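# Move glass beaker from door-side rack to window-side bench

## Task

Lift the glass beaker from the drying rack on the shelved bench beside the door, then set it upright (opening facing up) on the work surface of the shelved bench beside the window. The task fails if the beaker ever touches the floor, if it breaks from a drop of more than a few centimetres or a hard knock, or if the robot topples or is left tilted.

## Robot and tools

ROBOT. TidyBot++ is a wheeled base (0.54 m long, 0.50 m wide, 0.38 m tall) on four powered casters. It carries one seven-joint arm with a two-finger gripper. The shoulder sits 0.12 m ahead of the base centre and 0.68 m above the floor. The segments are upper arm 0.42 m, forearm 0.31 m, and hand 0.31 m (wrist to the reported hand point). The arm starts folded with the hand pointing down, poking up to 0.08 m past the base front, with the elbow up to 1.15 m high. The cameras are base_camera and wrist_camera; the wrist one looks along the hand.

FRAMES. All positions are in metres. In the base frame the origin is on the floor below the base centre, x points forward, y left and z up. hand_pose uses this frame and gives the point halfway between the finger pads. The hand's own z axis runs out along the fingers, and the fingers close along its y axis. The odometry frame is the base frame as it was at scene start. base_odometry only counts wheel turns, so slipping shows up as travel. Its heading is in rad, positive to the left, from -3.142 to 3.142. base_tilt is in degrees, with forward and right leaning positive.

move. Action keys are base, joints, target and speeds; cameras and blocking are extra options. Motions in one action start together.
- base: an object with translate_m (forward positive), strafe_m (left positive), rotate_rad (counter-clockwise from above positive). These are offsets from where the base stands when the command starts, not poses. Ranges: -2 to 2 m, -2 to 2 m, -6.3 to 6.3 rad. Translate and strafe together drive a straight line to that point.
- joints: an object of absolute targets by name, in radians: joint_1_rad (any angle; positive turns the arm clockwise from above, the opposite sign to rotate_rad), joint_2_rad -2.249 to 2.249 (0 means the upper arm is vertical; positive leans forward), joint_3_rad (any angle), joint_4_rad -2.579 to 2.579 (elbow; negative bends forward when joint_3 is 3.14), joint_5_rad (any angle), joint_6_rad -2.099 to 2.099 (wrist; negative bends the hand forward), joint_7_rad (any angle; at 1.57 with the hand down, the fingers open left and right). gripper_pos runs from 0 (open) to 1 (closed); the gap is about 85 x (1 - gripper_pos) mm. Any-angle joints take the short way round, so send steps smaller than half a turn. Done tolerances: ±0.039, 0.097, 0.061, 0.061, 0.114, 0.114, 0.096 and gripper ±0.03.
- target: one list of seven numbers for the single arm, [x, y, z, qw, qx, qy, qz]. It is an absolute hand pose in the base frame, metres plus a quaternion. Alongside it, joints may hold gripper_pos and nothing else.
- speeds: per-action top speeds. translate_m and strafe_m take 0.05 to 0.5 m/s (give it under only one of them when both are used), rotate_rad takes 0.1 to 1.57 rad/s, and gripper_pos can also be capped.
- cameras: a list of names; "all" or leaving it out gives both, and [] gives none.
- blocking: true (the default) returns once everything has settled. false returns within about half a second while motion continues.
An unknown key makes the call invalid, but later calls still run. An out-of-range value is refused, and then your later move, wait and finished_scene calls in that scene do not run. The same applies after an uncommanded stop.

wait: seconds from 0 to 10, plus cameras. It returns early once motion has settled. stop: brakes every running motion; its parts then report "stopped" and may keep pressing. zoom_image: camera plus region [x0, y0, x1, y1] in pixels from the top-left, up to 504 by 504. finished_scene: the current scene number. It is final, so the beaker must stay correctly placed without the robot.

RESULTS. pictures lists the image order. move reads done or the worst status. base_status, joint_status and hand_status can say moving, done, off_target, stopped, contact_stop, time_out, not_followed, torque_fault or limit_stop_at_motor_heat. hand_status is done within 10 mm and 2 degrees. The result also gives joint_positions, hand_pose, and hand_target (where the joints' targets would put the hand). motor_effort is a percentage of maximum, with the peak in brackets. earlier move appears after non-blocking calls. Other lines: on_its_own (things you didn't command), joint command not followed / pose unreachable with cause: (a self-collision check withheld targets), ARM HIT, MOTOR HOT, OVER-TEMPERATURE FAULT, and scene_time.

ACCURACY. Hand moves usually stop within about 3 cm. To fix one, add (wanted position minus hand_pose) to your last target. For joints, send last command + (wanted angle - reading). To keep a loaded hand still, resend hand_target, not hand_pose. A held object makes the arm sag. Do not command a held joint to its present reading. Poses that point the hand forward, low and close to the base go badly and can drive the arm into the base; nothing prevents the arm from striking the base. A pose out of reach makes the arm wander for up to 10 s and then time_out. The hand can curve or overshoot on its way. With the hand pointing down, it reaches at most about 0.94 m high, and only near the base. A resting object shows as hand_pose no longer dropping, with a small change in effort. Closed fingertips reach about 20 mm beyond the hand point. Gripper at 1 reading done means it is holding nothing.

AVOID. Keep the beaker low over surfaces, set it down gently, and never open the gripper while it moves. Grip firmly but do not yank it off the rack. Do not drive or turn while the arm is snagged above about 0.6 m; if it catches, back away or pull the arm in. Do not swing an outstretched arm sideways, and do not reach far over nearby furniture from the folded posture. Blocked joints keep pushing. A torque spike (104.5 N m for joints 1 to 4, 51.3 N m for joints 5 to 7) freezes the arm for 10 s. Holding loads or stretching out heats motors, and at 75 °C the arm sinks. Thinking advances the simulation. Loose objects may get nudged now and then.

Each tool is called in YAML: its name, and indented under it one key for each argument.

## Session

move:
  joints: {"joint_1_rad": 0, "joint_2_rad": -0.3, "joint_3_rad": 3.14, "joint_4_rad": -1.9, "joint_5_rad": 0, "joint_6_rad": -0.1, "joint_7_rad": 1.57}

Scene clock: 2.23 s.
move: done
base_odometry: x=+0.000 y=+0.000 heading=+0.000
base_tilt: forward=+0.5 right=+0.2
base_status: not commanded
joint_positions: joint_1_rad=-0.016 joint_2_rad=-0.330 joint_3_rad=+3.129 joint_4_rad=-1.918 joint_5_rad=-0.026 joint_6_rad=-0.189 joint_7_rad=+1.552 gripper_pos=+0.000
joint_status: all done
motor_effort: joint_1_rad=+0(2) joint_2_rad=-9(9) joint_3_rad=+0(1) joint_4_rad=+19(19) joint_5_rad=+0(2) joint_6_rad=+8(8) joint_7_rad=-1(2)
hand_pose: x=+0.6015 y=+0.0173 z=+1.0108 quat_wxyz=(-0.023, +0.776, -0.004, +0.630) (m; base frame)
hand_target: x=+0.6176 y=+0.0023 z=+1.0345 quat_wxyz=(-0.001, +0.751, +0.000, +0.660) (m; base frame)
hand_status: not commanded
pictures: base_camera, wrist_camera
Images, in order (width x height): base_camera 644x364, wrist_camera 644x476.

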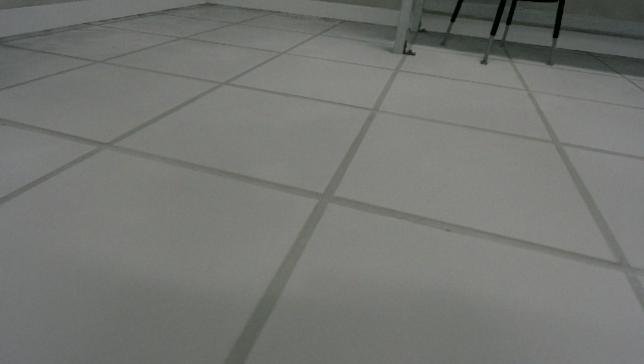

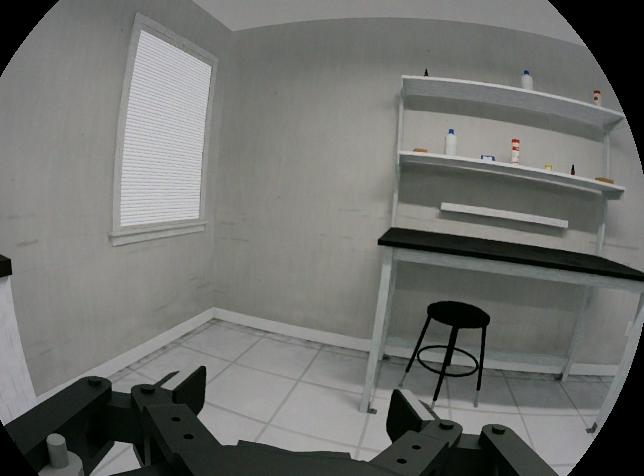

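move:
  base: {"rotate_rad": 1.3}

move:
  base: {"rotate_rad": 1.3}

move:
  base: {"rotate_rad": 1.3}

Scene clock: 5.07 s.
move: done
base_odometry: x=+0.000 y=+0.000 heading=+1.299
base_tilt: forward=+0.5 right=+0.2
base_status: done
joint_positions: joint_1_rad=-0.008 joint_2_rad=-0.323 joint_3_rad=+3.131 joint_4_rad=-1.918 joint_5_rad=-0.026 joint_6_rad=-0.185 joint_7_rad=+1.552 gripper_pos=+0.000
joint_status: not commanded
motor_effort: joint_1_rad=+0(2) joint_2_rad=-8(10) joint_3_rad=+0(3) joint_4_rad=+19(19) joint_5_rad=+1(1) joint_6_rad=+8(8) joint_7_rad=-1(2)
hand_pose: x=+0.6040 y=+0.0126 z=+1.0086 quat_wxyz=(-0.020, +0.777, -0.008, +0.629) (m; base frame)
hand_target: x=+0.6176 y=+0.0023 z=+1.0345 quat_wxyz=(-0.001, +0.751, +0.000, +0.660) (m; base frame)
hand_status: not commanded
pictures: base_camera, wrist_camera
Images, in order (width x height): base_camera 644x364, wrist_camera 644x476.

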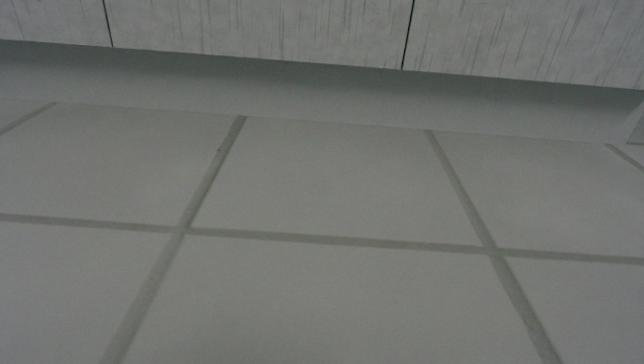

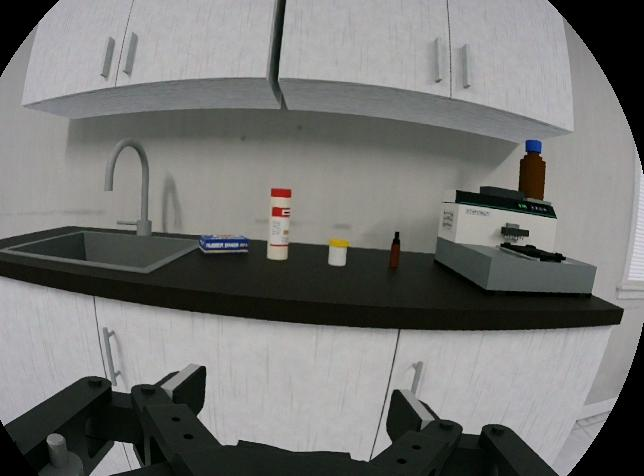

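Scene clock: 7.17 s.
move: done
base_odometry: x=+0.000 y=+0.000 heading=+2.598
base_tilt: forward=+0.5 right=+0.1
base_status: done
joint_positions: joint_1_rad=-0.006 joint_2_rad=-0.322 joint_3_rad=+3.133 joint_4_rad=-1.918 joint_5_rad=-0.026 joint_6_rad=-0.185 joint_7_rad=+1.552 gripper_pos=+0.000
joint_status: not commanded
motor_effort: joint_1_rad=+0(2) joint_2_rad=-9(10) joint_3_rad=+1(2) joint_4_rad=+19(19) joint_5_rad=+0(1) joint_6_rad=+7(8) joint_7_rad=-1(2)
hand_pose: x=+0.6043 y=+0.0103 z=+1.0084 quat_wxyz=(-0.019, +0.777, -0.010, +0.629) (m; base frame)
hand_target: x=+0.6176 y=+0.0023 z=+1.0345 quat_wxyz=(-0.001, +0.751, +0.000, +0.660) (m; base frame)
hand_status: not commanded
pictures: base_camera, wrist_camera
Images, in order (width x height): base_camera 644x364, wrist_camera 644x476.

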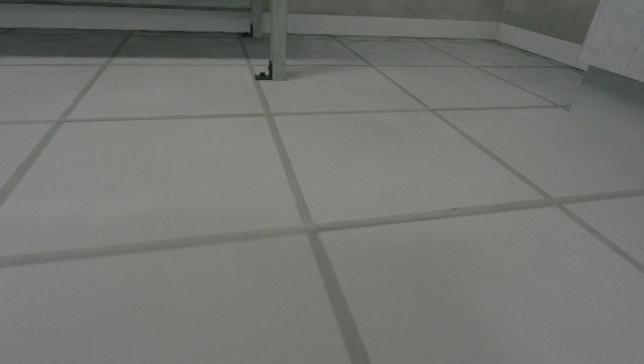

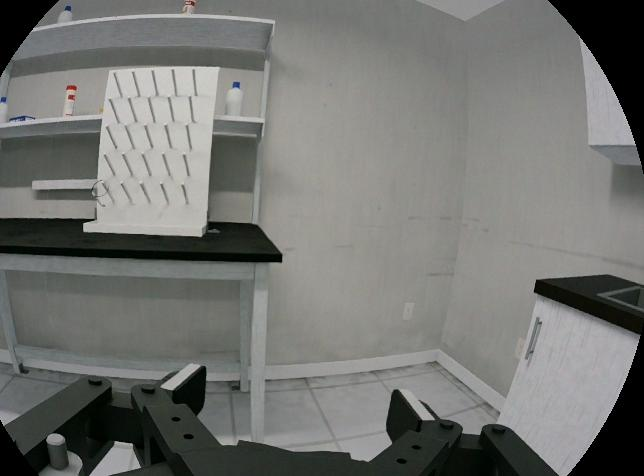

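Scene clock: 9.27 s.
move: done
base_odometry: x=+0.000 y=+0.000 heading=-2.386
base_tilt: forward=+0.5 right=+0.2
base_status: done
joint_positions: joint_1_rad=-0.004 joint_2_rad=-0.322 joint_3_rad=+3.134 joint_4_rad=-1.918 joint_5_rad=-0.026 joint_6_rad=-0.185 joint_7_rad=+1.552 gripper_pos=+0.000
joint_status: not commanded
motor_effort: joint_1_rad=+0(2) joint_2_rad=-8(10) joint_3_rad=+0(2) joint_4_rad=+19(19) joint_5_rad=+0(1) joint_6_rad=+7(8) joint_7_rad=-1(2)
hand_pose: x=+0.6045 y=+0.0091 z=+1.0083 quat_wxyz=(-0.019, +0.777, -0.011, +0.629) (m; base frame)
hand_target: x=+0.6176 y=+0.0023 z=+1.0345 quat_wxyz=(-0.001, +0.751, +0.000, +0.660) (m; base frame)
hand_status: not commanded
pictures: base_camera, wrist_camera
Images, in order (width x height): base_camera 644x364, wrist_camera 644x476.

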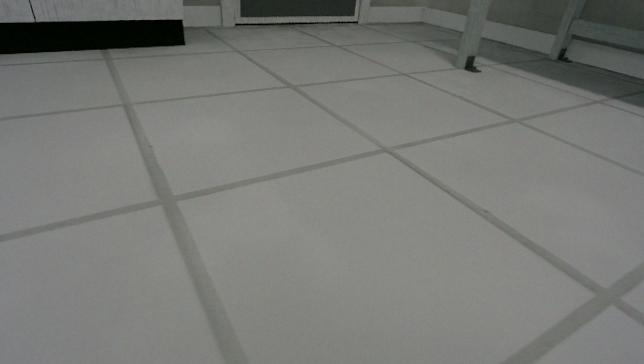

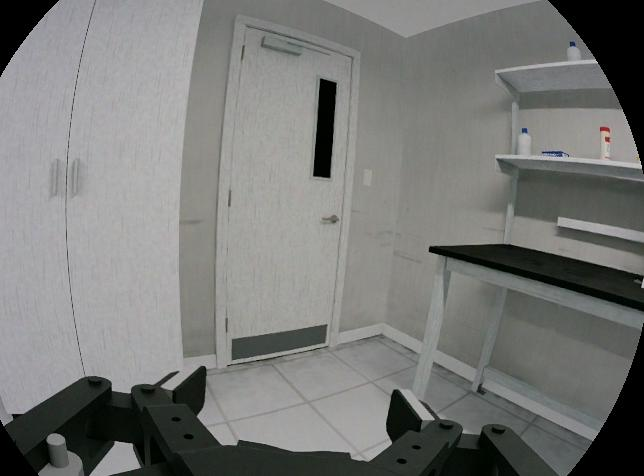

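move:
  base: {"rotate_rad": -1.127}

zoom_image:
  camera: "wrist_camera"
  region: [100, 50, 350, 270]

Scene clock: 12.97 s.
move: done
base_odometry: x=+0.000 y=+0.000 heading=+2.772
base_tilt: forward=+0.6 right=+0.1
base_status: done
joint_positions: joint_1_rad=+0.000 joint_2_rad=-0.322 joint_3_rad=+3.140 joint_4_rad=-1.918 joint_5_rad=-0.026 joint_6_rad=-0.184 joint_7_rad=+1.552 gripper_pos=+0.000
joint_status: not commanded
motor_effort: joint_1_rad=+0(2) joint_2_rad=-8(10) joint_3_rad=+0(2) joint_4_rad=+19(19) joint_5_rad=+0(1) joint_6_rad=+8(8) joint_7_rad=-1(2)
hand_pose: x=+0.6046 y=+0.0041 z=+1.0084 quat_wxyz=(-0.016, +0.777, -0.015, +0.629) (m; base frame)
hand_target: x=+0.6176 y=+0.0023 z=+1.0345 quat_wxyz=(-0.001, +0.751, +0.000, +0.660) (m; base frame)
hand_status: not commanded
pictures: base_camera, wrist_camera
Images, in order (width x height): base_camera 644x364, wrist_camera 644x476.

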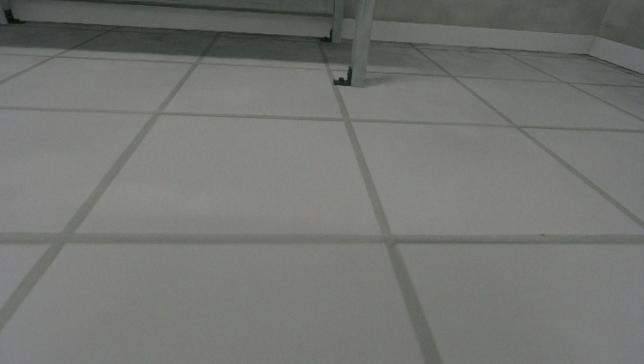

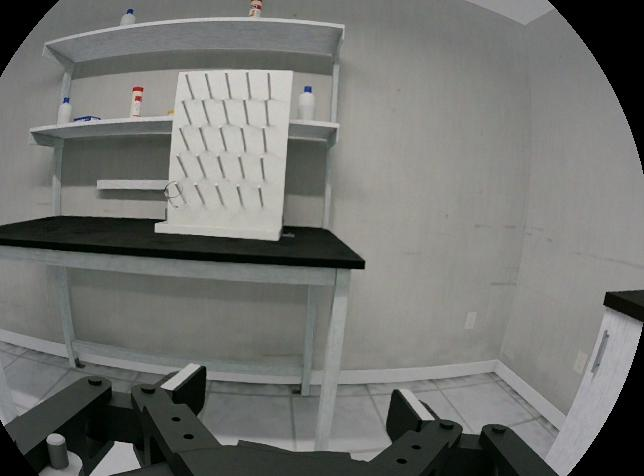

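Scaled by 2.016.

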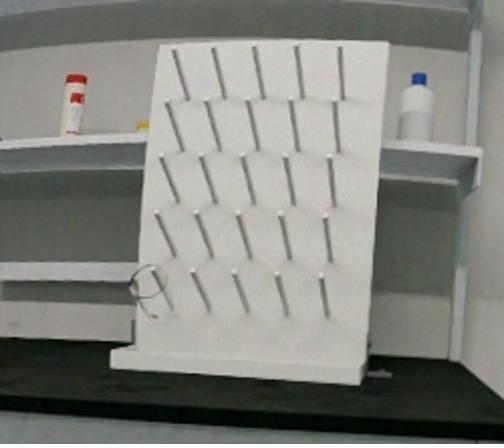

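move:
  base: {"translate_m": 0.75, "strafe_m": 1.45, "rotate_rad": -1.571}
  joints: {"joint_1_rad": 0, "joint_2_rad": 0, "joint_3_rad": 3.14, "joint_4_rad": -1.6, "joint_5_rad": 0, "joint_6_rad": 0, "joint_7_rad": 2.0}

Scene clock: 22.03 s.
move: done
base_odometry: x=-1.224 y=-1.081 heading=+1.200
base_tilt: forward=+0.6 right=+0.2
base_status: done
joint_positions: joint_1_rad=+0.002 joint_2_rad=-0.019 joint_3_rad=+3.140 joint_4_rad=-1.620 joint_5_rad=-0.026 joint_6_rad=-0.084 joint_7_rad=+1.938 gripper_pos=+0.000
joint_status: all done
motor_effort: joint_1_rad=+0(2) joint_2_rad=-18(21) joint_3_rad=+0(3) joint_4_rad=+19(20) joint_5_rad=+0(1) joint_6_rad=+7(9) joint_7_rad=-1(2)
hand_pose: x=+0.7344 y=+0.0017 z=+1.0575 quat_wxyz=(+0.112, +0.735, +0.127, +0.656) (m; base frame)
hand_target: x=+0.7444 y=+0.0023 z=+1.0843 quat_wxyz=(+0.148, +0.701, +0.153, +0.681) (m; base frame)
hand_status: not commanded
pictures: base_camera, wrist_camera
Images, in order (width x height): base_camera 644x364, wrist_camera 644x476.

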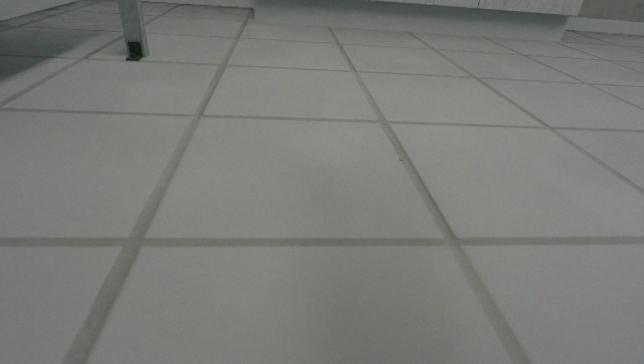

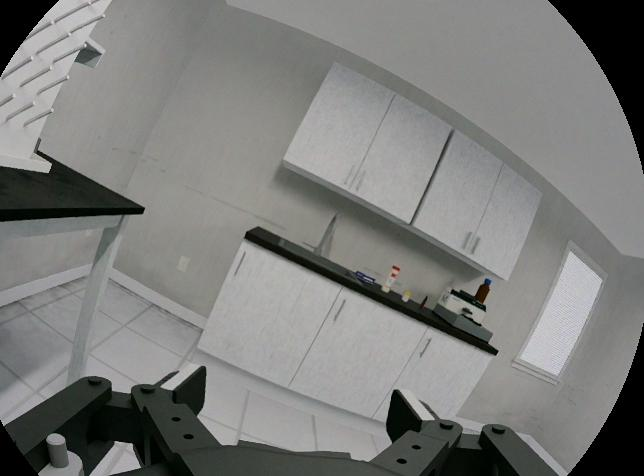

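move:
  joints: {"joint_1_rad": -0.6, "joint_2_rad": 0.3, "joint_3_rad": 3.14, "joint_4_rad": -1.3, "joint_5_rad": 1.57, "joint_6_rad": -1.19, "joint_7_rad": 2.06}
  cameras: []

move:
  joints: {"joint_1_rad": -1.19, "joint_2_rad": 0.50, "joint_3_rad": 3.14, "joint_4_rad": -1.05, "joint_5_rad": 1.65, "joint_6_rad": -1.26, "joint_7_rad": 2.06}

Scene clock: 25.67 s.
move: done
base_odometry: x=-1.224 y=-1.081 heading=+1.200
base_tilt: forward=+0.6 right=+0.1
base_status: not commanded
joint_positions: joint_1_rad=-0.590 joint_2_rad=+0.253 joint_3_rad=+3.140 joint_4_rad=-1.320 joint_5_rad=+1.477 joint_6_rad=-1.121 joint_7_rad=+1.998 gripper_pos=+0.000
joint_status: all done
motor_effort: joint_1_rad=+1(2) joint_2_rad=-24(26) joint_3_rad=+1(2) joint_4_rad=+16(20) joint_5_rad=+8(9) joint_6_rad=-2(8) joint_7_rad=-1(2)
hand_pose: x=+0.7348 y=+0.0785 z=+1.0615 quat_wxyz=(+0.640, +0.556, +0.483, +0.218) (m; base frame)
hand_target: x=+0.7390 y=+0.0760 z=+1.0705 quat_wxyz=(+0.684, +0.521, +0.484, +0.162) (m; base frame)
hand_status: not commanded
pictures: none
No camera images: "cameras" was empty.

Scene clock: 27.67 s.
move: done
base_odometry: x=-1.224 y=-1.081 heading=+1.200
base_tilt: forward=+0.5 right=+0.1
base_status: not commanded
joint_positions: joint_1_rad=-1.183 joint_2_rad=+0.450 joint_3_rad=+3.140 joint_4_rad=-1.072 joint_5_rad=+1.559 joint_6_rad=-1.194 joint_7_rad=+1.998 gripper_pos=+0.000
joint_status: all done
motor_effort: joint_1_rad=+0(3) joint_2_rad=-30(32) joint_3_rad=+1(4) joint_4_rad=+16(17) joint_5_rad=+8(10) joint_6_rad=-1(3) joint_7_rad=-2(2)
hand_pose: x=+0.6170 y=+0.4575 z=+1.0778 quat_wxyz=(+0.589, +0.399, +0.581, +0.396) (m; base frame)
hand_target: x=+0.6190 y=+0.4581 z=+1.0824 quat_wxyz=(+0.644, +0.368, +0.569, +0.355) (m; base frame)
hand_status: not commanded
pictures: base_camera, wrist_camera
Images, in order (width x height): base_camera 644x364, wrist_camera 644x476.

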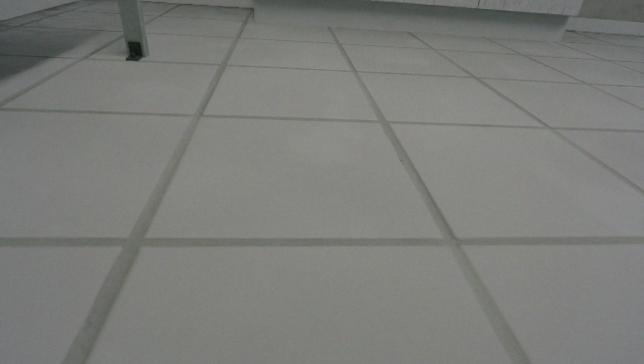

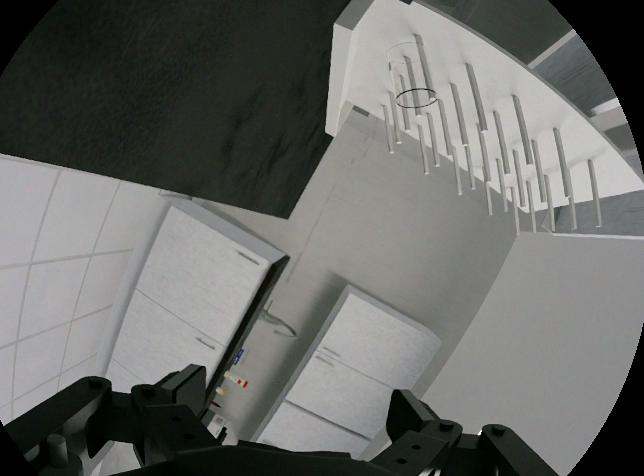

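move:
  base: {"strafe_m": 0.33, "translate_m": 0.05}

Scene clock: 33.03 s.
move: time_out
TORQUE WARNING: joint_2_rad reached its warning level (56.7 N m). A warning alone does not stop the arm.
base_odometry: x=-1.416 y=-0.971 heading=+1.198
base_tilt: forward=+0.5 right=+0.1
base_status: translate_m time_out (by the wheels' count: +0.033 of +0.050); strafe_m time_out (by the wheels' count: +0.219 of +0.330)
joint_positions: joint_1_rad=-1.193 joint_2_rad=+0.489 joint_3_rad=+3.137 joint_4_rad=-1.057 joint_5_rad=+1.575 joint_6_rad=-1.207 joint_7_rad=+1.999 gripper_pos=+0.000
joint_status: not commanded
motor_effort: joint_1_rad=+0(9) joint_2_rad=-31(48) joint_3_rad=+1(6) joint_4_rad=+16(20) joint_5_rad=+8(10) joint_6_rad=-2(11) joint_7_rad=-1(2)
hand_pose: x=+0.6170 y=+0.4731 z=+1.0643 quat_wxyz=(+0.596, +0.390, +0.585, +0.388) (m; base frame)
hand_target: x=+0.6190 y=+0.4581 z=+1.0824 quat_wxyz=(+0.644, +0.368, +0.569, +0.355) (m; base frame)
hand_status: not commanded
pictures: base_camera, wrist_camera
Images, in order (width x height): base_camera 644x364, wrist_camera 644x476.

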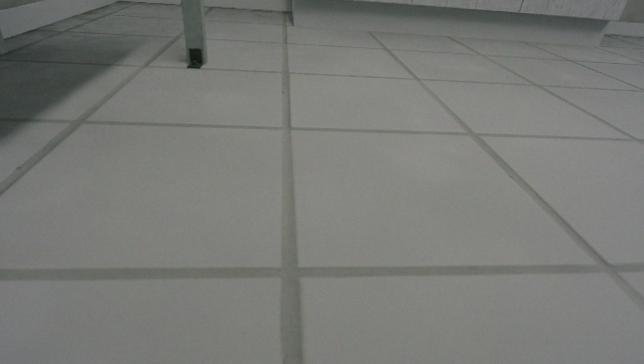

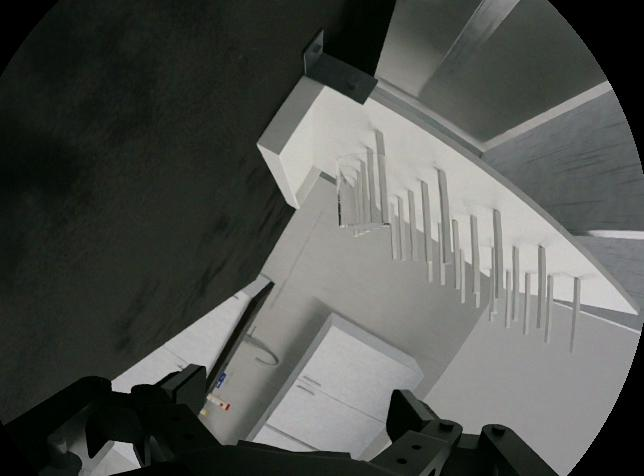

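move:
  base: {"strafe_m": -0.2}
  cameras: []

move:
  base: {"rotate_rad": 1.573}
  joints: {"joint_1_rad": 0, "joint_2_rad": 0.50, "joint_3_rad": 3.14, "joint_4_rad": -1.06, "joint_5_rad": 1.65, "joint_6_rad": -1.64, "joint_7_rad": 2.09}

Scene clock: 47.40 s.
move: done
base_odometry: x=-1.229 y=-1.044 heading=+1.198
base_tilt: forward=+0.6 right=+0.1
base_status: done
joint_positions: joint_1_rad=-1.189 joint_2_rad=+0.488 joint_3_rad=+3.137 joint_4_rad=-1.057 joint_5_rad=+1.575 joint_6_rad=-1.209 joint_7_rad=+1.999 gripper_pos=+0.000
joint_status: not commanded
motor_effort: joint_1_rad=+0(3) joint_2_rad=-30(34) joint_3_rad=+1(3) joint_4_rad=+15(17) joint_5_rad=+9(9) joint_6_rad=-1(3) joint_7_rad=-1(2)
hand_pose: x=+0.6187 y=+0.4706 z=+1.0646 quat_wxyz=(+0.597, +0.392, +0.584, +0.386) (m; base frame)
hand_target: x=+0.6190 y=+0.4581 z=+1.0824 quat_wxyz=(+0.644, +0.368, +0.569, +0.355) (m; base frame)
hand_status: not commanded
pictures: none
No camera images: "cameras" was empty.

Scene clock: 49.97 s.
move: done
base_odometry: x=-1.229 y=-1.044 heading=+2.770
base_tilt: forward=+0.5 right=+0.1
base_status: done
joint_positions: joint_1_rad=-0.007 joint_2_rad=+0.488 joint_3_rad=+3.137 joint_4_rad=-1.057 joint_5_rad=+1.575 joint_6_rad=-1.572 joint_7_rad=+2.028 gripper_pos=+0.000
joint_status: all done
motor_effort: joint_1_rad=+0(3) joint_2_rad=-29(33) joint_3_rad=+1(4) joint_4_rad=+14(16) joint_5_rad=+9(10) joint_6_rad=-2(3) joint_7_rad=-1(2)
hand_pose: x=+0.6335 y=-0.3054 z=+1.0618 quat_wxyz=(+0.692, +0.689, +0.154, -0.148) (m; base frame)
hand_target: x=+0.6137 y=-0.3082 z=+1.0782 quat_wxyz=(+0.704, +0.663, +0.146, -0.207) (m; base frame)
hand_status: not commanded
pictures: base_camera, wrist_camera
Images, in order (width x height): base_camera 644x364, wrist_camera 644x476.

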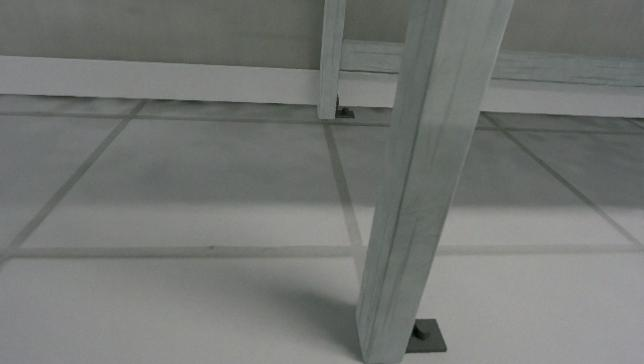

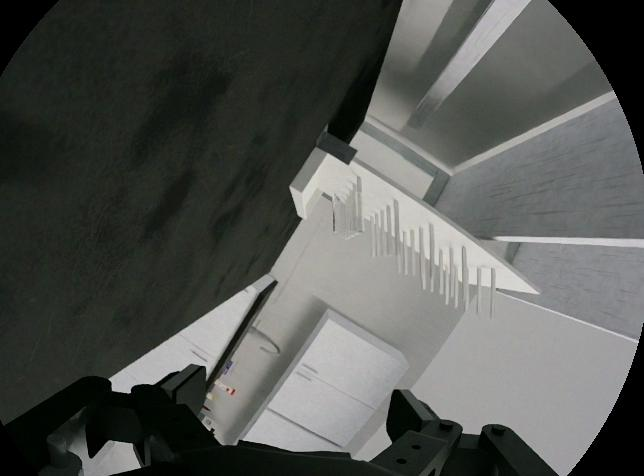

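zoom_image:
  camera: "wrist_camera"
  region: [280, 140, 420, 260]

Scaled by 3.600.

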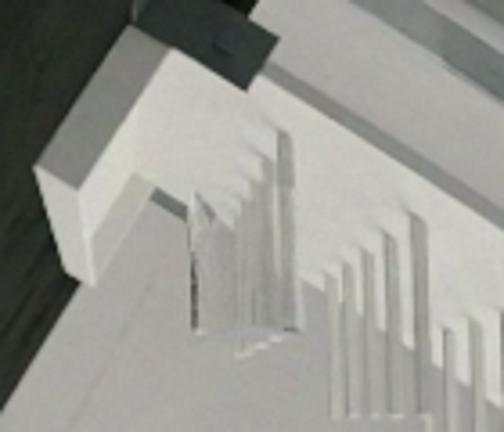

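move:
  base: {"strafe_m": -0.43}
  cameras: ["wrist_camera"]

move:
  base: {"translate_m": 0.13}
  speeds: {"translate_m": 0.15}

Scene clock: 63.20 s.
move: done
base_odometry: x=-1.073 y=-0.643 heading=+2.771
base_tilt: forward=+0.6 right=+0.2
base_status: done
joint_positions: joint_1_rad=+0.005 joint_2_rad=+0.488 joint_3_rad=+3.137 joint_4_rad=-1.057 joint_5_rad=+1.575 joint_6_rad=-1.576 joint_7_rad=+2.028 gripper_pos=+0.000
joint_status: not commanded
motor_effort: joint_1_rad=+0(4) joint_2_rad=-29(31) joint_3_rad=+2(3) joint_4_rad=+14(15) joint_5_rad=+9(10) joint_6_rad=-1(3) joint_7_rad=-1(2)
hand_pose: x=+0.6284 y=-0.3117 z=+1.0618 quat_wxyz=(+0.691, +0.690, +0.149, -0.154) (m; base frame)
hand_target: x=+0.6137 y=-0.3082 z=+1.0782 quat_wxyz=(+0.704, +0.663, +0.146, -0.207) (m; base frame)
hand_status: not commanded
pictures: wrist_camera
Images, in order (width x height): wrist_camera 644x476.

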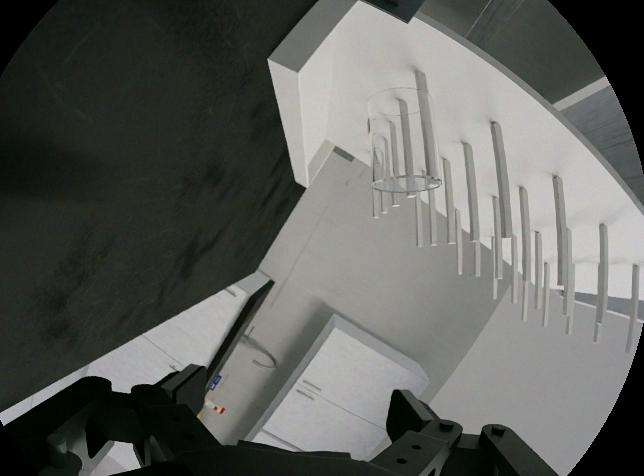

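Scene clock: 64.70 s.
move: done
base_odometry: x=-1.194 y=-0.595 heading=+2.770
base_tilt: forward=+0.6 right=+0.1
base_status: done
joint_positions: joint_1_rad=+0.005 joint_2_rad=+0.488 joint_3_rad=+3.137 joint_4_rad=-1.057 joint_5_rad=+1.575 joint_6_rad=-1.580 joint_7_rad=+2.028 gripper_pos=+0.000
joint_status: not commanded
motor_effort: joint_1_rad=+1(1) joint_2_rad=-29(33) joint_3_rad=+2(3) joint_4_rad=+14(15) joint_5_rad=+9(9) joint_6_rad=-1(3) joint_7_rad=-1(2)
hand_pose: x=+0.6273 y=-0.3117 z=+1.0618 quat_wxyz=(+0.691, +0.691, +0.148, -0.155) (m; base frame)
hand_target: x=+0.6137 y=-0.3082 z=+1.0782 quat_wxyz=(+0.704, +0.663, +0.146, -0.207) (m; base frame)
hand_status: not commanded
pictures: base_camera, wrist_camera
Images, in order (width x height): base_camera 644x364, wrist_camera 644x476.

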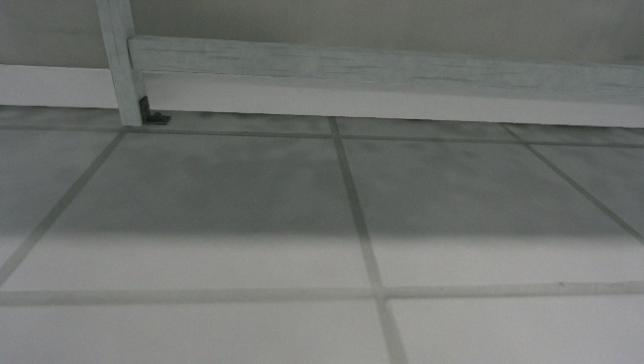

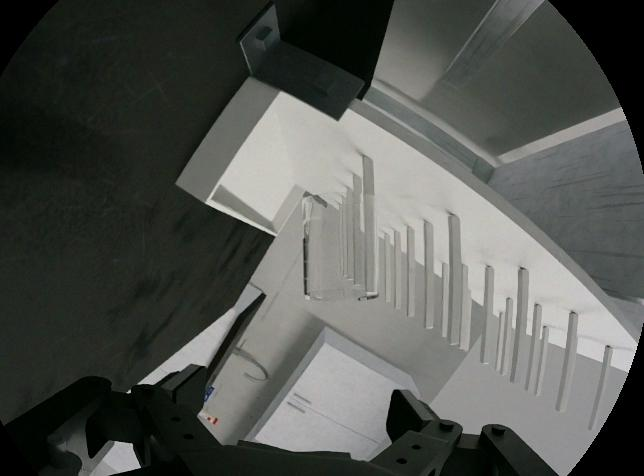

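move:
  base: {"translate_m": 0.046}
  speeds: {"translate_m": 0.1}
  joints: {"joint_6_rad": -1.535}
  cameras: ["wrist_camera"]

Scene clock: 75.77 s.
move: done
base_odometry: x=-1.237 y=-0.579 heading=+2.770
base_tilt: forward=+0.6 right=+0.1
base_status: done
joint_positions: joint_1_rad=+0.005 joint_2_rad=+0.467 joint_3_rad=+3.137 joint_4_rad=-1.058 joint_5_rad=+1.576 joint_6_rad=-1.529 joint_7_rad=+2.028 gripper_pos=+0.000
joint_status: all done
motor_effort: joint_1_rad=+0(2) joint_2_rad=-24(32) joint_3_rad=+1(2) joint_4_rad=+14(17) joint_5_rad=+9(11) joint_6_rad=-2(6) joint_7_rad=-1(2)
hand_pose: x=+0.6349 y=-0.3116 z=+1.0731 quat_wxyz=(+0.697, +0.687, +0.158, -0.131) (m; base frame)
hand_target: x=+0.6464 y=-0.3087 z=+1.0786 quat_wxyz=(+0.714, +0.653, +0.184, -0.173) (m; base frame)
hand_status: not commanded
pictures: wrist_camera
Images, in order (width x height): wrist_camera 644x476.

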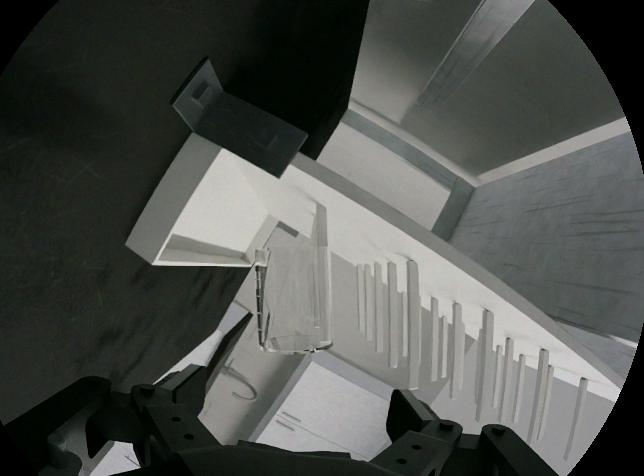

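move:
  joints: {"joint_2_rad": 0.55, "joint_6_rad": -1.49}
  base: {"strafe_m": -0.04}
  speeds: {"strafe_m": 0.1}
  cameras: ["wrist_camera"]

Scene clock: 79.03 s.
move: done
base_odometry: x=-1.223 y=-0.541 heading=+2.770
base_tilt: forward=+0.5 right=+0.2
base_status: done
joint_positions: joint_1_rad=+0.003 joint_2_rad=+0.485 joint_3_rad=+3.137 joint_4_rad=-1.058 joint_5_rad=+1.576 joint_6_rad=-1.526 joint_7_rad=+2.028 gripper_pos=+0.000
joint_status: all done
motor_effort: joint_1_rad=+0(3) joint_2_rad=-24(27) joint_3_rad=+2(3) joint_4_rad=+14(15) joint_5_rad=+9(10) joint_6_rad=-2(2) joint_7_rad=-1(2)
hand_pose: x=+0.6433 y=-0.3105 z=+1.0640 quat_wxyz=(+0.696, +0.686, +0.166, -0.135) (m; base frame)
hand_target: x=+0.6795 y=-0.3079 z=+1.0512 quat_wxyz=(+0.712, +0.645, +0.217, -0.174) (m; base frame)
hand_status: not commanded
pictures: wrist_camera
Images, in order (width x height): wrist_camera 644x476.

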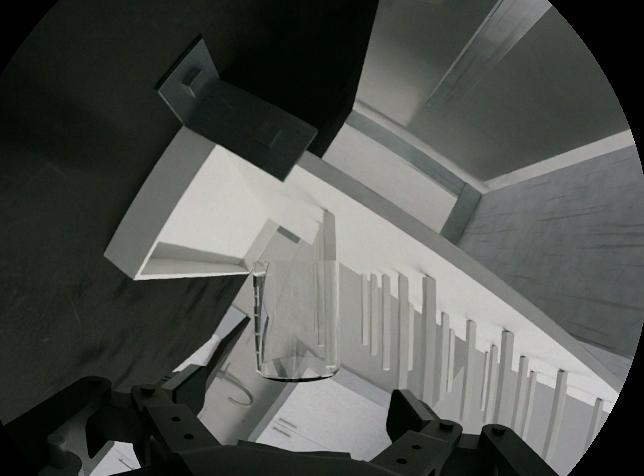

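move:
  joints: {"joint_2_rad": 0.585, "joint_6_rad": -1.45}
  base: {"strafe_m": -0.03}
  speeds: {"strafe_m": 0.1}
  cameras: ["wrist_camera"]

Scene clock: 80.70 s.
move: done
base_odometry: x=-1.212 y=-0.513 heading=+2.771
base_tilt: forward=+0.6 right=+0.2
base_status: done
joint_positions: joint_1_rad=+0.005 joint_2_rad=+0.496 joint_3_rad=+3.137 joint_4_rad=-1.058 joint_5_rad=+1.576 joint_6_rad=-1.504 joint_7_rad=+2.028 gripper_pos=+0.000
joint_status: all done
motor_effort: joint_1_rad=-1(4) joint_2_rad=-21(24) joint_3_rad=+2(3) joint_4_rad=+15(15) joint_5_rad=+9(9) joint_6_rad=-1(2) joint_7_rad=-1(2)
hand_pose: x=+0.6541 y=-0.3109 z=+1.0581 quat_wxyz=(+0.696, +0.683, +0.177, -0.132) (m; base frame)
hand_target: x=+0.7044 y=-0.3066 z=+1.0303 quat_wxyz=(+0.710, +0.637, +0.244, -0.172) (m; base frame)
hand_status: not commanded
pictures: wrist_camera
Images, in order (width x height): wrist_camera 644x476.

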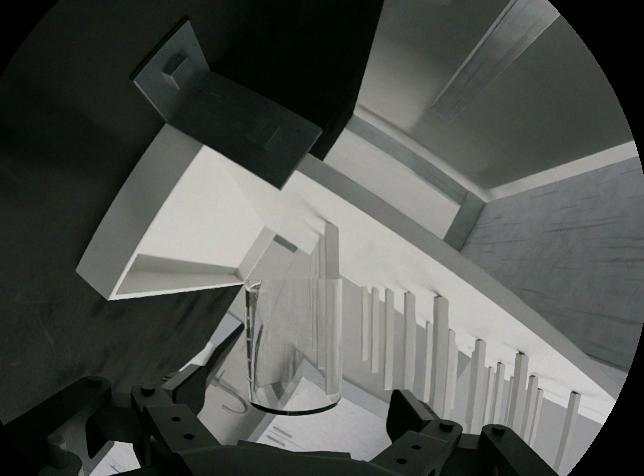

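move:
  joints: {"joint_2_rad": 0.52, "joint_6_rad": -1.30}
  base: {"translate_m": -0.03}
  speeds: {"translate_m": 0.1}
  cameras: ["wrist_camera"]

Scene clock: 85.30 s.
move: done
base_odometry: x=-1.184 y=-0.524 heading=+2.770
base_tilt: forward=+0.6 right=+0.2
base_status: done
joint_positions: joint_1_rad=+0.005 joint_2_rad=+0.512 joint_3_rad=+3.137 joint_4_rad=-1.058 joint_5_rad=+1.576 joint_6_rad=-1.364 joint_7_rad=+2.028 gripper_pos=+0.000
joint_status: all done
motor_effort: joint_1_rad=+0(2) joint_2_rad=-31(35) joint_3_rad=+2(2) joint_4_rad=+15(16) joint_5_rad=+9(10) joint_6_rad=-1(3) joint_7_rad=-1(2)
hand_pose: x=+0.7032 y=-0.3048 z=+1.0497 quat_wxyz=(+0.703, +0.667, +0.230, -0.089) (m; base frame)
hand_target: x=+0.7263 y=-0.2975 z=+1.0665 quat_wxyz=(+0.726, +0.624, +0.272, -0.101) (m; base frame)
hand_status: not commanded
pictures: wrist_camera
Images, in order (width x height): wrist_camera 644x476.

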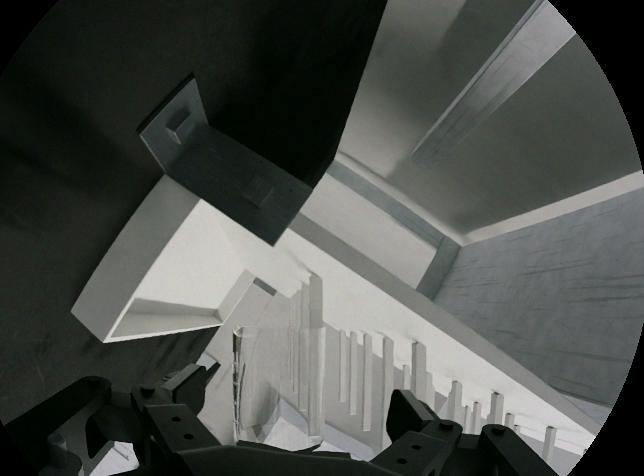

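move:
  joints: {"joint_2_rad": 0.57}
  base: {"translate_m": -0.012, "strafe_m": -0.03}
  speeds: {"translate_m": 0.1}
  cameras: ["wrist_camera"]

Scene clock: 88.00 s.
move: done
base_odometry: x=-1.162 y=-0.500 heading=+2.770
base_tilt: forward=+0.6 right=+0.2
base_status: done
joint_positions: joint_1_rad=+0.004 joint_2_rad=+0.525 joint_3_rad=+3.137 joint_4_rad=-1.058 joint_5_rad=+1.576 joint_6_rad=-1.362 joint_7_rad=+2.028 gripper_pos=+0.000
joint_status: all done
motor_effort: joint_1_rad=+0(4) joint_2_rad=-31(34) joint_3_rad=+1(3) joint_4_rad=+15(16) joint_5_rad=+9(9) joint_6_rad=-2(3) joint_7_rad=-2(2)
hand_pose: x=+0.7087 y=-0.3042 z=+1.0421 quat_wxyz=(+0.701, +0.667, +0.235, -0.092) (m; base frame)
hand_target: x=+0.7448 y=-0.2975 z=+1.0356 quat_wxyz=(+0.719, +0.621, +0.290, -0.116) (m; base frame)
hand_status: not commanded
pictures: wrist_camera
Images, in order (width x height): wrist_camera 644x476.

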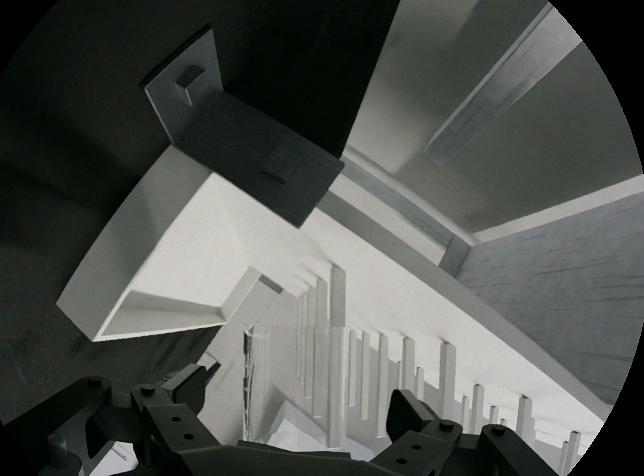

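move:
  base: {"strafe_m": -0.024}
  speeds: {"strafe_m": 0.1}
  cameras: ["wrist_camera"]

zoom_image:
  camera: "wrist_camera"
  region: [150, 270, 450, 476]

Scene clock: 89.73 s.
move: done
base_odometry: x=-1.153 y=-0.478 heading=+2.770
base_tilt: forward=+0.6 right=+0.2
base_status: done
joint_positions: joint_1_rad=+0.006 joint_2_rad=+0.525 joint_3_rad=+3.137 joint_4_rad=-1.058 joint_5_rad=+1.576 joint_6_rad=-1.361 joint_7_rad=+2.028 gripper_pos=+0.000
joint_status: not commanded
motor_effort: joint_1_rad=+0(3) joint_2_rad=-31(33) joint_3_rad=+1(3) joint_4_rad=+15(15) joint_5_rad=+8(9) joint_6_rad=-2(3) joint_7_rad=-1(2)
hand_pose: x=+0.7082 y=-0.3055 z=+1.0421 quat_wxyz=(+0.701, +0.667, +0.235, -0.092) (m; base frame)
hand_target: x=+0.7448 y=-0.2975 z=+1.0356 quat_wxyz=(+0.719, +0.621, +0.290, -0.116) (m; base frame)
hand_status: not commanded
pictures: wrist_camera
Images, in order (width x height): wrist_camera 644x476.

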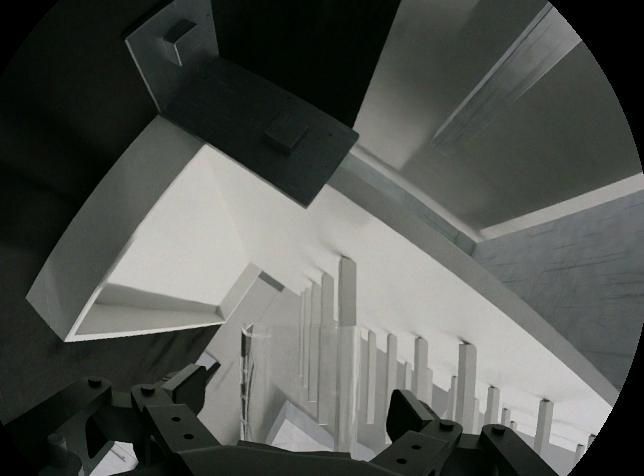

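Scaled by 1.680.

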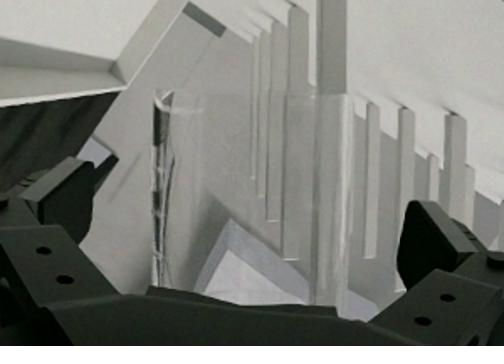

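move:
  base: {"strafe_m": -0.045}
  speeds: {"strafe_m": 0.06}
  cameras: ["wrist_camera"]

zoom_image:
  camera: "wrist_camera"
  region: [150, 270, 450, 476]

Scene clock: 94.37 s.
move: done
base_odometry: x=-1.136 y=-0.435 heading=+2.770
base_tilt: forward=+0.6 right=+0.1
base_status: done
joint_positions: joint_1_rad=+0.003 joint_2_rad=+0.525 joint_3_rad=+3.137 joint_4_rad=-1.058 joint_5_rad=+1.576 joint_6_rad=-1.361 joint_7_rad=+2.028 gripper_pos=+0.000
joint_status: not commanded
motor_effort: joint_1_rad=+0(2) joint_2_rad=-31(32) joint_3_rad=+1(3) joint_4_rad=+15(15) joint_5_rad=+9(9) joint_6_rad=-2(3) joint_7_rad=+0(2)
hand_pose: x=+0.7091 y=-0.3038 z=+1.0421 quat_wxyz=(+0.701, +0.666, +0.236, -0.091) (m; base frame)
hand_target: x=+0.7448 y=-0.2975 z=+1.0356 quat_wxyz=(+0.719, +0.621, +0.290, -0.116) (m; base frame)
hand_status: not commanded
pictures: wrist_camera
Images, in order (width x height): wrist_camera 644x476.

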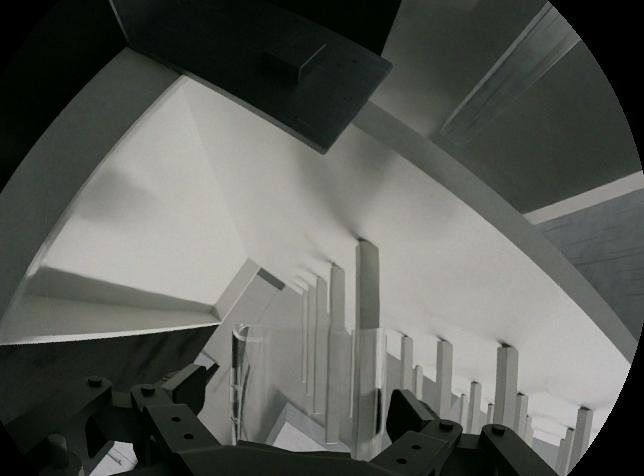

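Scaled by 1.680.

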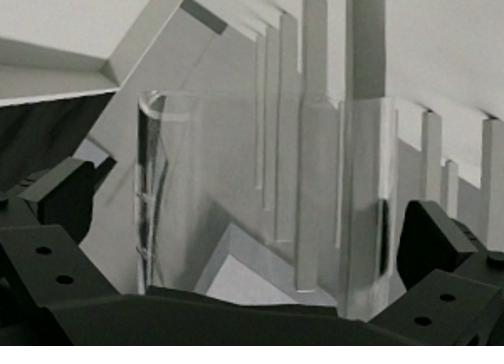

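move:
  joints: {"joint_2_rad": 0.51}
  base: {"strafe_m": -0.022, "translate_m": 0.005}
  speeds: {"strafe_m": 0.06}
  cameras: ["wrist_camera"]

zoom_image:
  camera: "wrist_camera"
  region: [150, 270, 450, 476]

Scene clock: 96.63 s.
move: done
base_odometry: x=-1.133 y=-0.413 heading=+2.770
base_tilt: forward=+0.6 right=+0.2
base_status: done
joint_positions: joint_1_rad=+0.001 joint_2_rad=+0.524 joint_3_rad=+3.137 joint_4_rad=-1.058 joint_5_rad=+1.576 joint_6_rad=-1.361 joint_7_rad=+2.028 gripper_pos=+0.000
joint_status: all done
motor_effort: joint_1_rad=+0(3) joint_2_rad=-31(32) joint_3_rad=+1(3) joint_4_rad=+15(15) joint_5_rad=+9(9) joint_6_rad=-2(3) joint_7_rad=-1(2)
hand_pose: x=+0.7093 y=-0.3028 z=+1.0426 quat_wxyz=(+0.702, +0.666, +0.236, -0.091) (m; base frame)
hand_target: x=+0.7224 y=-0.2975 z=+1.0725 quat_wxyz=(+0.727, +0.624, +0.269, -0.097) (m; base frame)
hand_status: not commanded
pictures: wrist_camera
Images, in order (width x height): wrist_camera 644x476.

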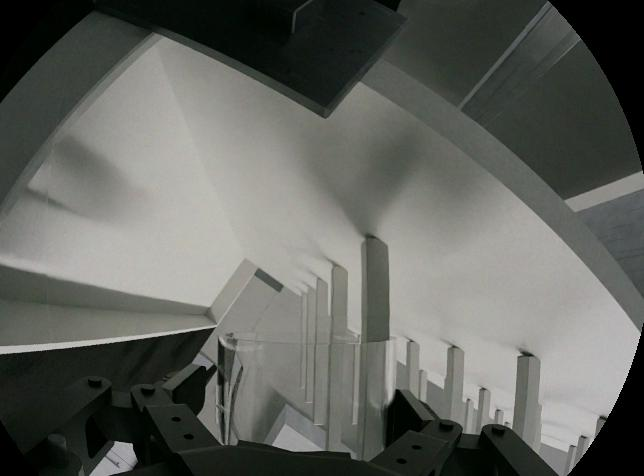

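Scaled by 1.680.

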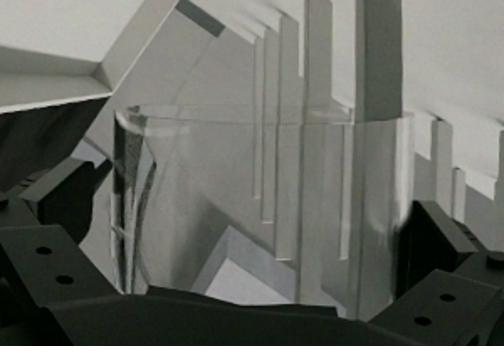

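move:
  joints: {"joint_2_rad": 0.485, "gripper_pos": 0.12}
  base: {"strafe_m": -0.006, "translate_m": 0.0}
  speeds: {"strafe_m": 0.06}
  cameras: ["wrist_camera"]

zoom_image:
  camera: "wrist_camera"
  region: [150, 270, 450, 476]

Scene clock: 98.30 s.
move: done
base_odometry: x=-1.131 y=-0.407 heading=+2.770
base_tilt: forward=+0.6 right=+0.2
base_status: done
joint_positions: joint_1_rad=+0.000 joint_2_rad=+0.511 joint_3_rad=+3.137 joint_4_rad=-1.058 joint_5_rad=+1.579 joint_6_rad=-1.358 joint_7_rad=+2.029 gripper_pos=+0.120
joint_status: all done
motor_effort: joint_1_rad=+1(3) joint_2_rad=-31(32) joint_3_rad=+2(3) joint_4_rad=+15(15) joint_5_rad=+9(9) joint_6_rad=-2(4) joint_7_rad=-1(2)
hand_pose: x=+0.7062 y=-0.3017 z=+1.0507 quat_wxyz=(+0.704, +0.665, +0.233, -0.085) (m; base frame)
hand_target: x=+0.7125 y=-0.2975 z=+1.0875 quat_wxyz=(+0.730, +0.626, +0.260, -0.090) (m; base frame)
hand_status: not commanded
pictures: wrist_camera
Images, in order (width x height): wrist_camera 644x476.

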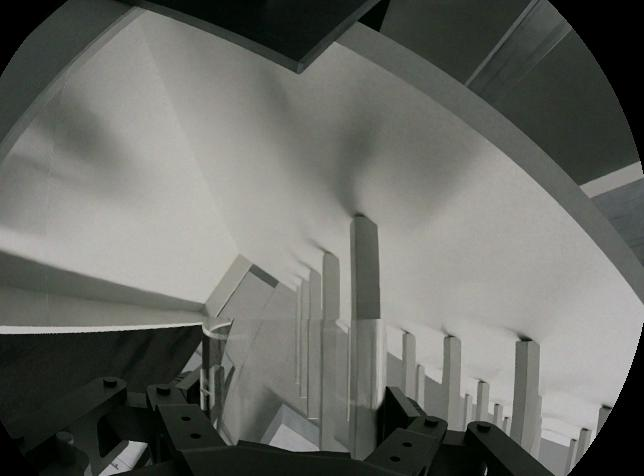

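Scaled by 1.680.

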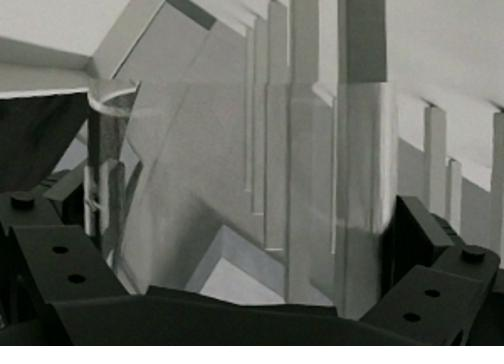

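move:
  joints: {"gripper_pos": 0.22}
  cameras: ["wrist_camera"]

move:
  joints: {"gripper_pos": 0.33}
  cameras: ["wrist_camera"]

Scene clock: 99.50 s.
move: done
base_odometry: x=-1.131 y=-0.407 heading=+2.770
base_tilt: forward=+0.6 right=+0.2
base_status: not commanded
joint_positions: joint_1_rad=+0.000 joint_2_rad=+0.511 joint_3_rad=+3.137 joint_4_rad=-1.058 joint_5_rad=+1.579 joint_6_rad=-1.357 joint_7_rad=+2.029 gripper_pos=+0.199
joint_status: all done
motor_effort: joint_1_rad=+1(1) joint_2_rad=-32(32) joint_3_rad=+3(3) joint_4_rad=+15(16) joint_5_rad=+9(10) joint_6_rad=-2(3) joint_7_rad=-2(2)
hand_pose: x=+0.7064 y=-0.3016 z=+1.0507 quat_wxyz=(+0.704, +0.665, +0.234, -0.085) (m; base frame)
hand_target: x=+0.7125 y=-0.2975 z=+1.0875 quat_wxyz=(+0.730, +0.626, +0.260, -0.090) (m; base frame)
hand_status: not commanded
pictures: wrist_camera
Images, in order (width x height): wrist_camera 644x476.

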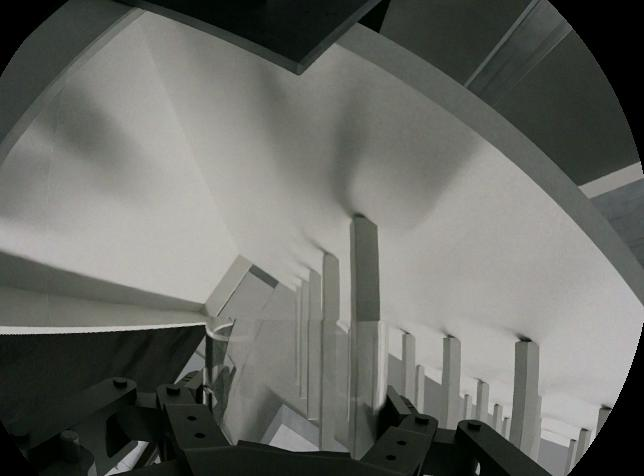

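Scene clock: 100.03 s.
move: off_target
base_odometry: x=-1.131 y=-0.407 heading=+2.770
base_tilt: forward=+0.6 right=+0.2
base_status: not commanded
joint_positions: joint_1_rad=+0.000 joint_2_rad=+0.511 joint_3_rad=+3.137 joint_4_rad=-1.058 joint_5_rad=+1.579 joint_6_rad=-1.357 joint_7_rad=+2.029 gripper_pos=+0.203
joint_status: gripper_pos off_target (ended at +0.203, target +0.330)
motor_effort: joint_1_rad=+1(2) joint_2_rad=-31(32) joint_3_rad=+2(3) joint_4_rad=+15(15) joint_5_rad=+8(9) joint_6_rad=-2(3) joint_7_rad=-1(2)
hand_pose: x=+0.7064 y=-0.3016 z=+1.0507 quat_wxyz=(+0.704, +0.665, +0.234, -0.085) (m; base frame)
hand_target: x=+0.7125 y=-0.2975 z=+1.0875 quat_wxyz=(+0.730, +0.626, +0.260, -0.090) (m; base frame)
hand_status: not commanded
pictures: wrist_camera
Images, in order (width x height): wrist_camera 644x476.

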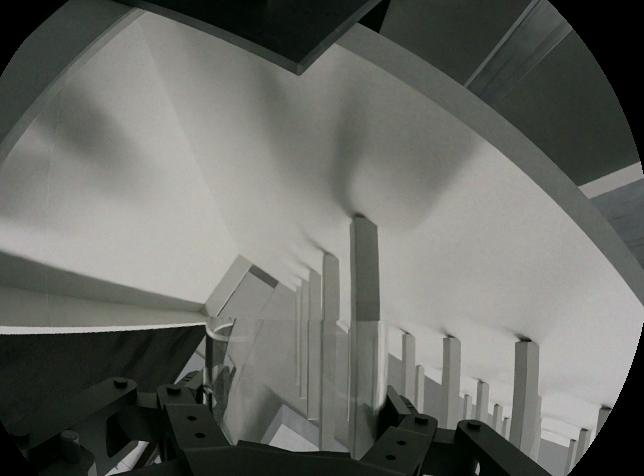

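move:
  joints: {"joint_2_rad": 0.43}
  cameras: ["wrist_camera"]

Scene clock: 101.83 s.
move: done
base_odometry: x=-1.131 y=-0.407 heading=+2.770
base_tilt: forward=+0.6 right=+0.1
base_status: not commanded
joint_positions: joint_1_rad=+0.000 joint_2_rad=+0.463 joint_3_rad=+3.137 joint_4_rad=-1.058 joint_5_rad=+1.579 joint_6_rad=-1.357 joint_7_rad=+2.029 gripper_pos=+0.203
joint_status: all done
motor_effort: joint_1_rad=+0(1) joint_2_rad=-30(34) joint_3_rad=+2(3) joint_4_rad=+16(16) joint_5_rad=+10(10) joint_6_rad=-1(3) joint_7_rad=-1(2)
hand_pose: x=+0.6880 y=-0.3016 z=+1.0786 quat_wxyz=(+0.710, +0.667, +0.217, -0.069) (m; base frame)
hand_target: x=+0.6893 y=-0.2975 z=+1.1195 quat_wxyz=(+0.737, +0.628, +0.239, -0.072) (m; base frame)
hand_status: not commanded
pictures: wrist_camera
Images, in order (width x height): wrist_camera 644x476.

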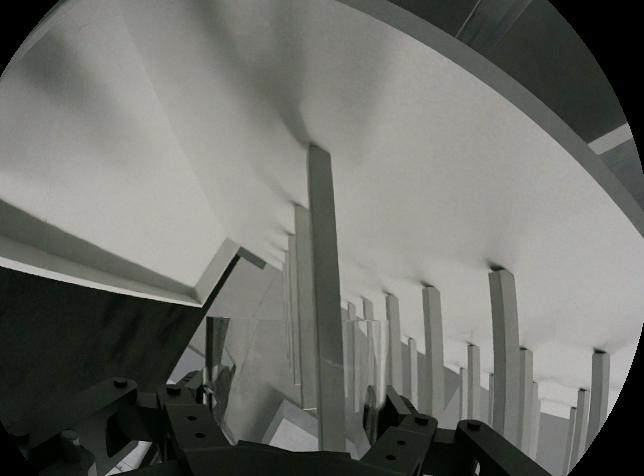

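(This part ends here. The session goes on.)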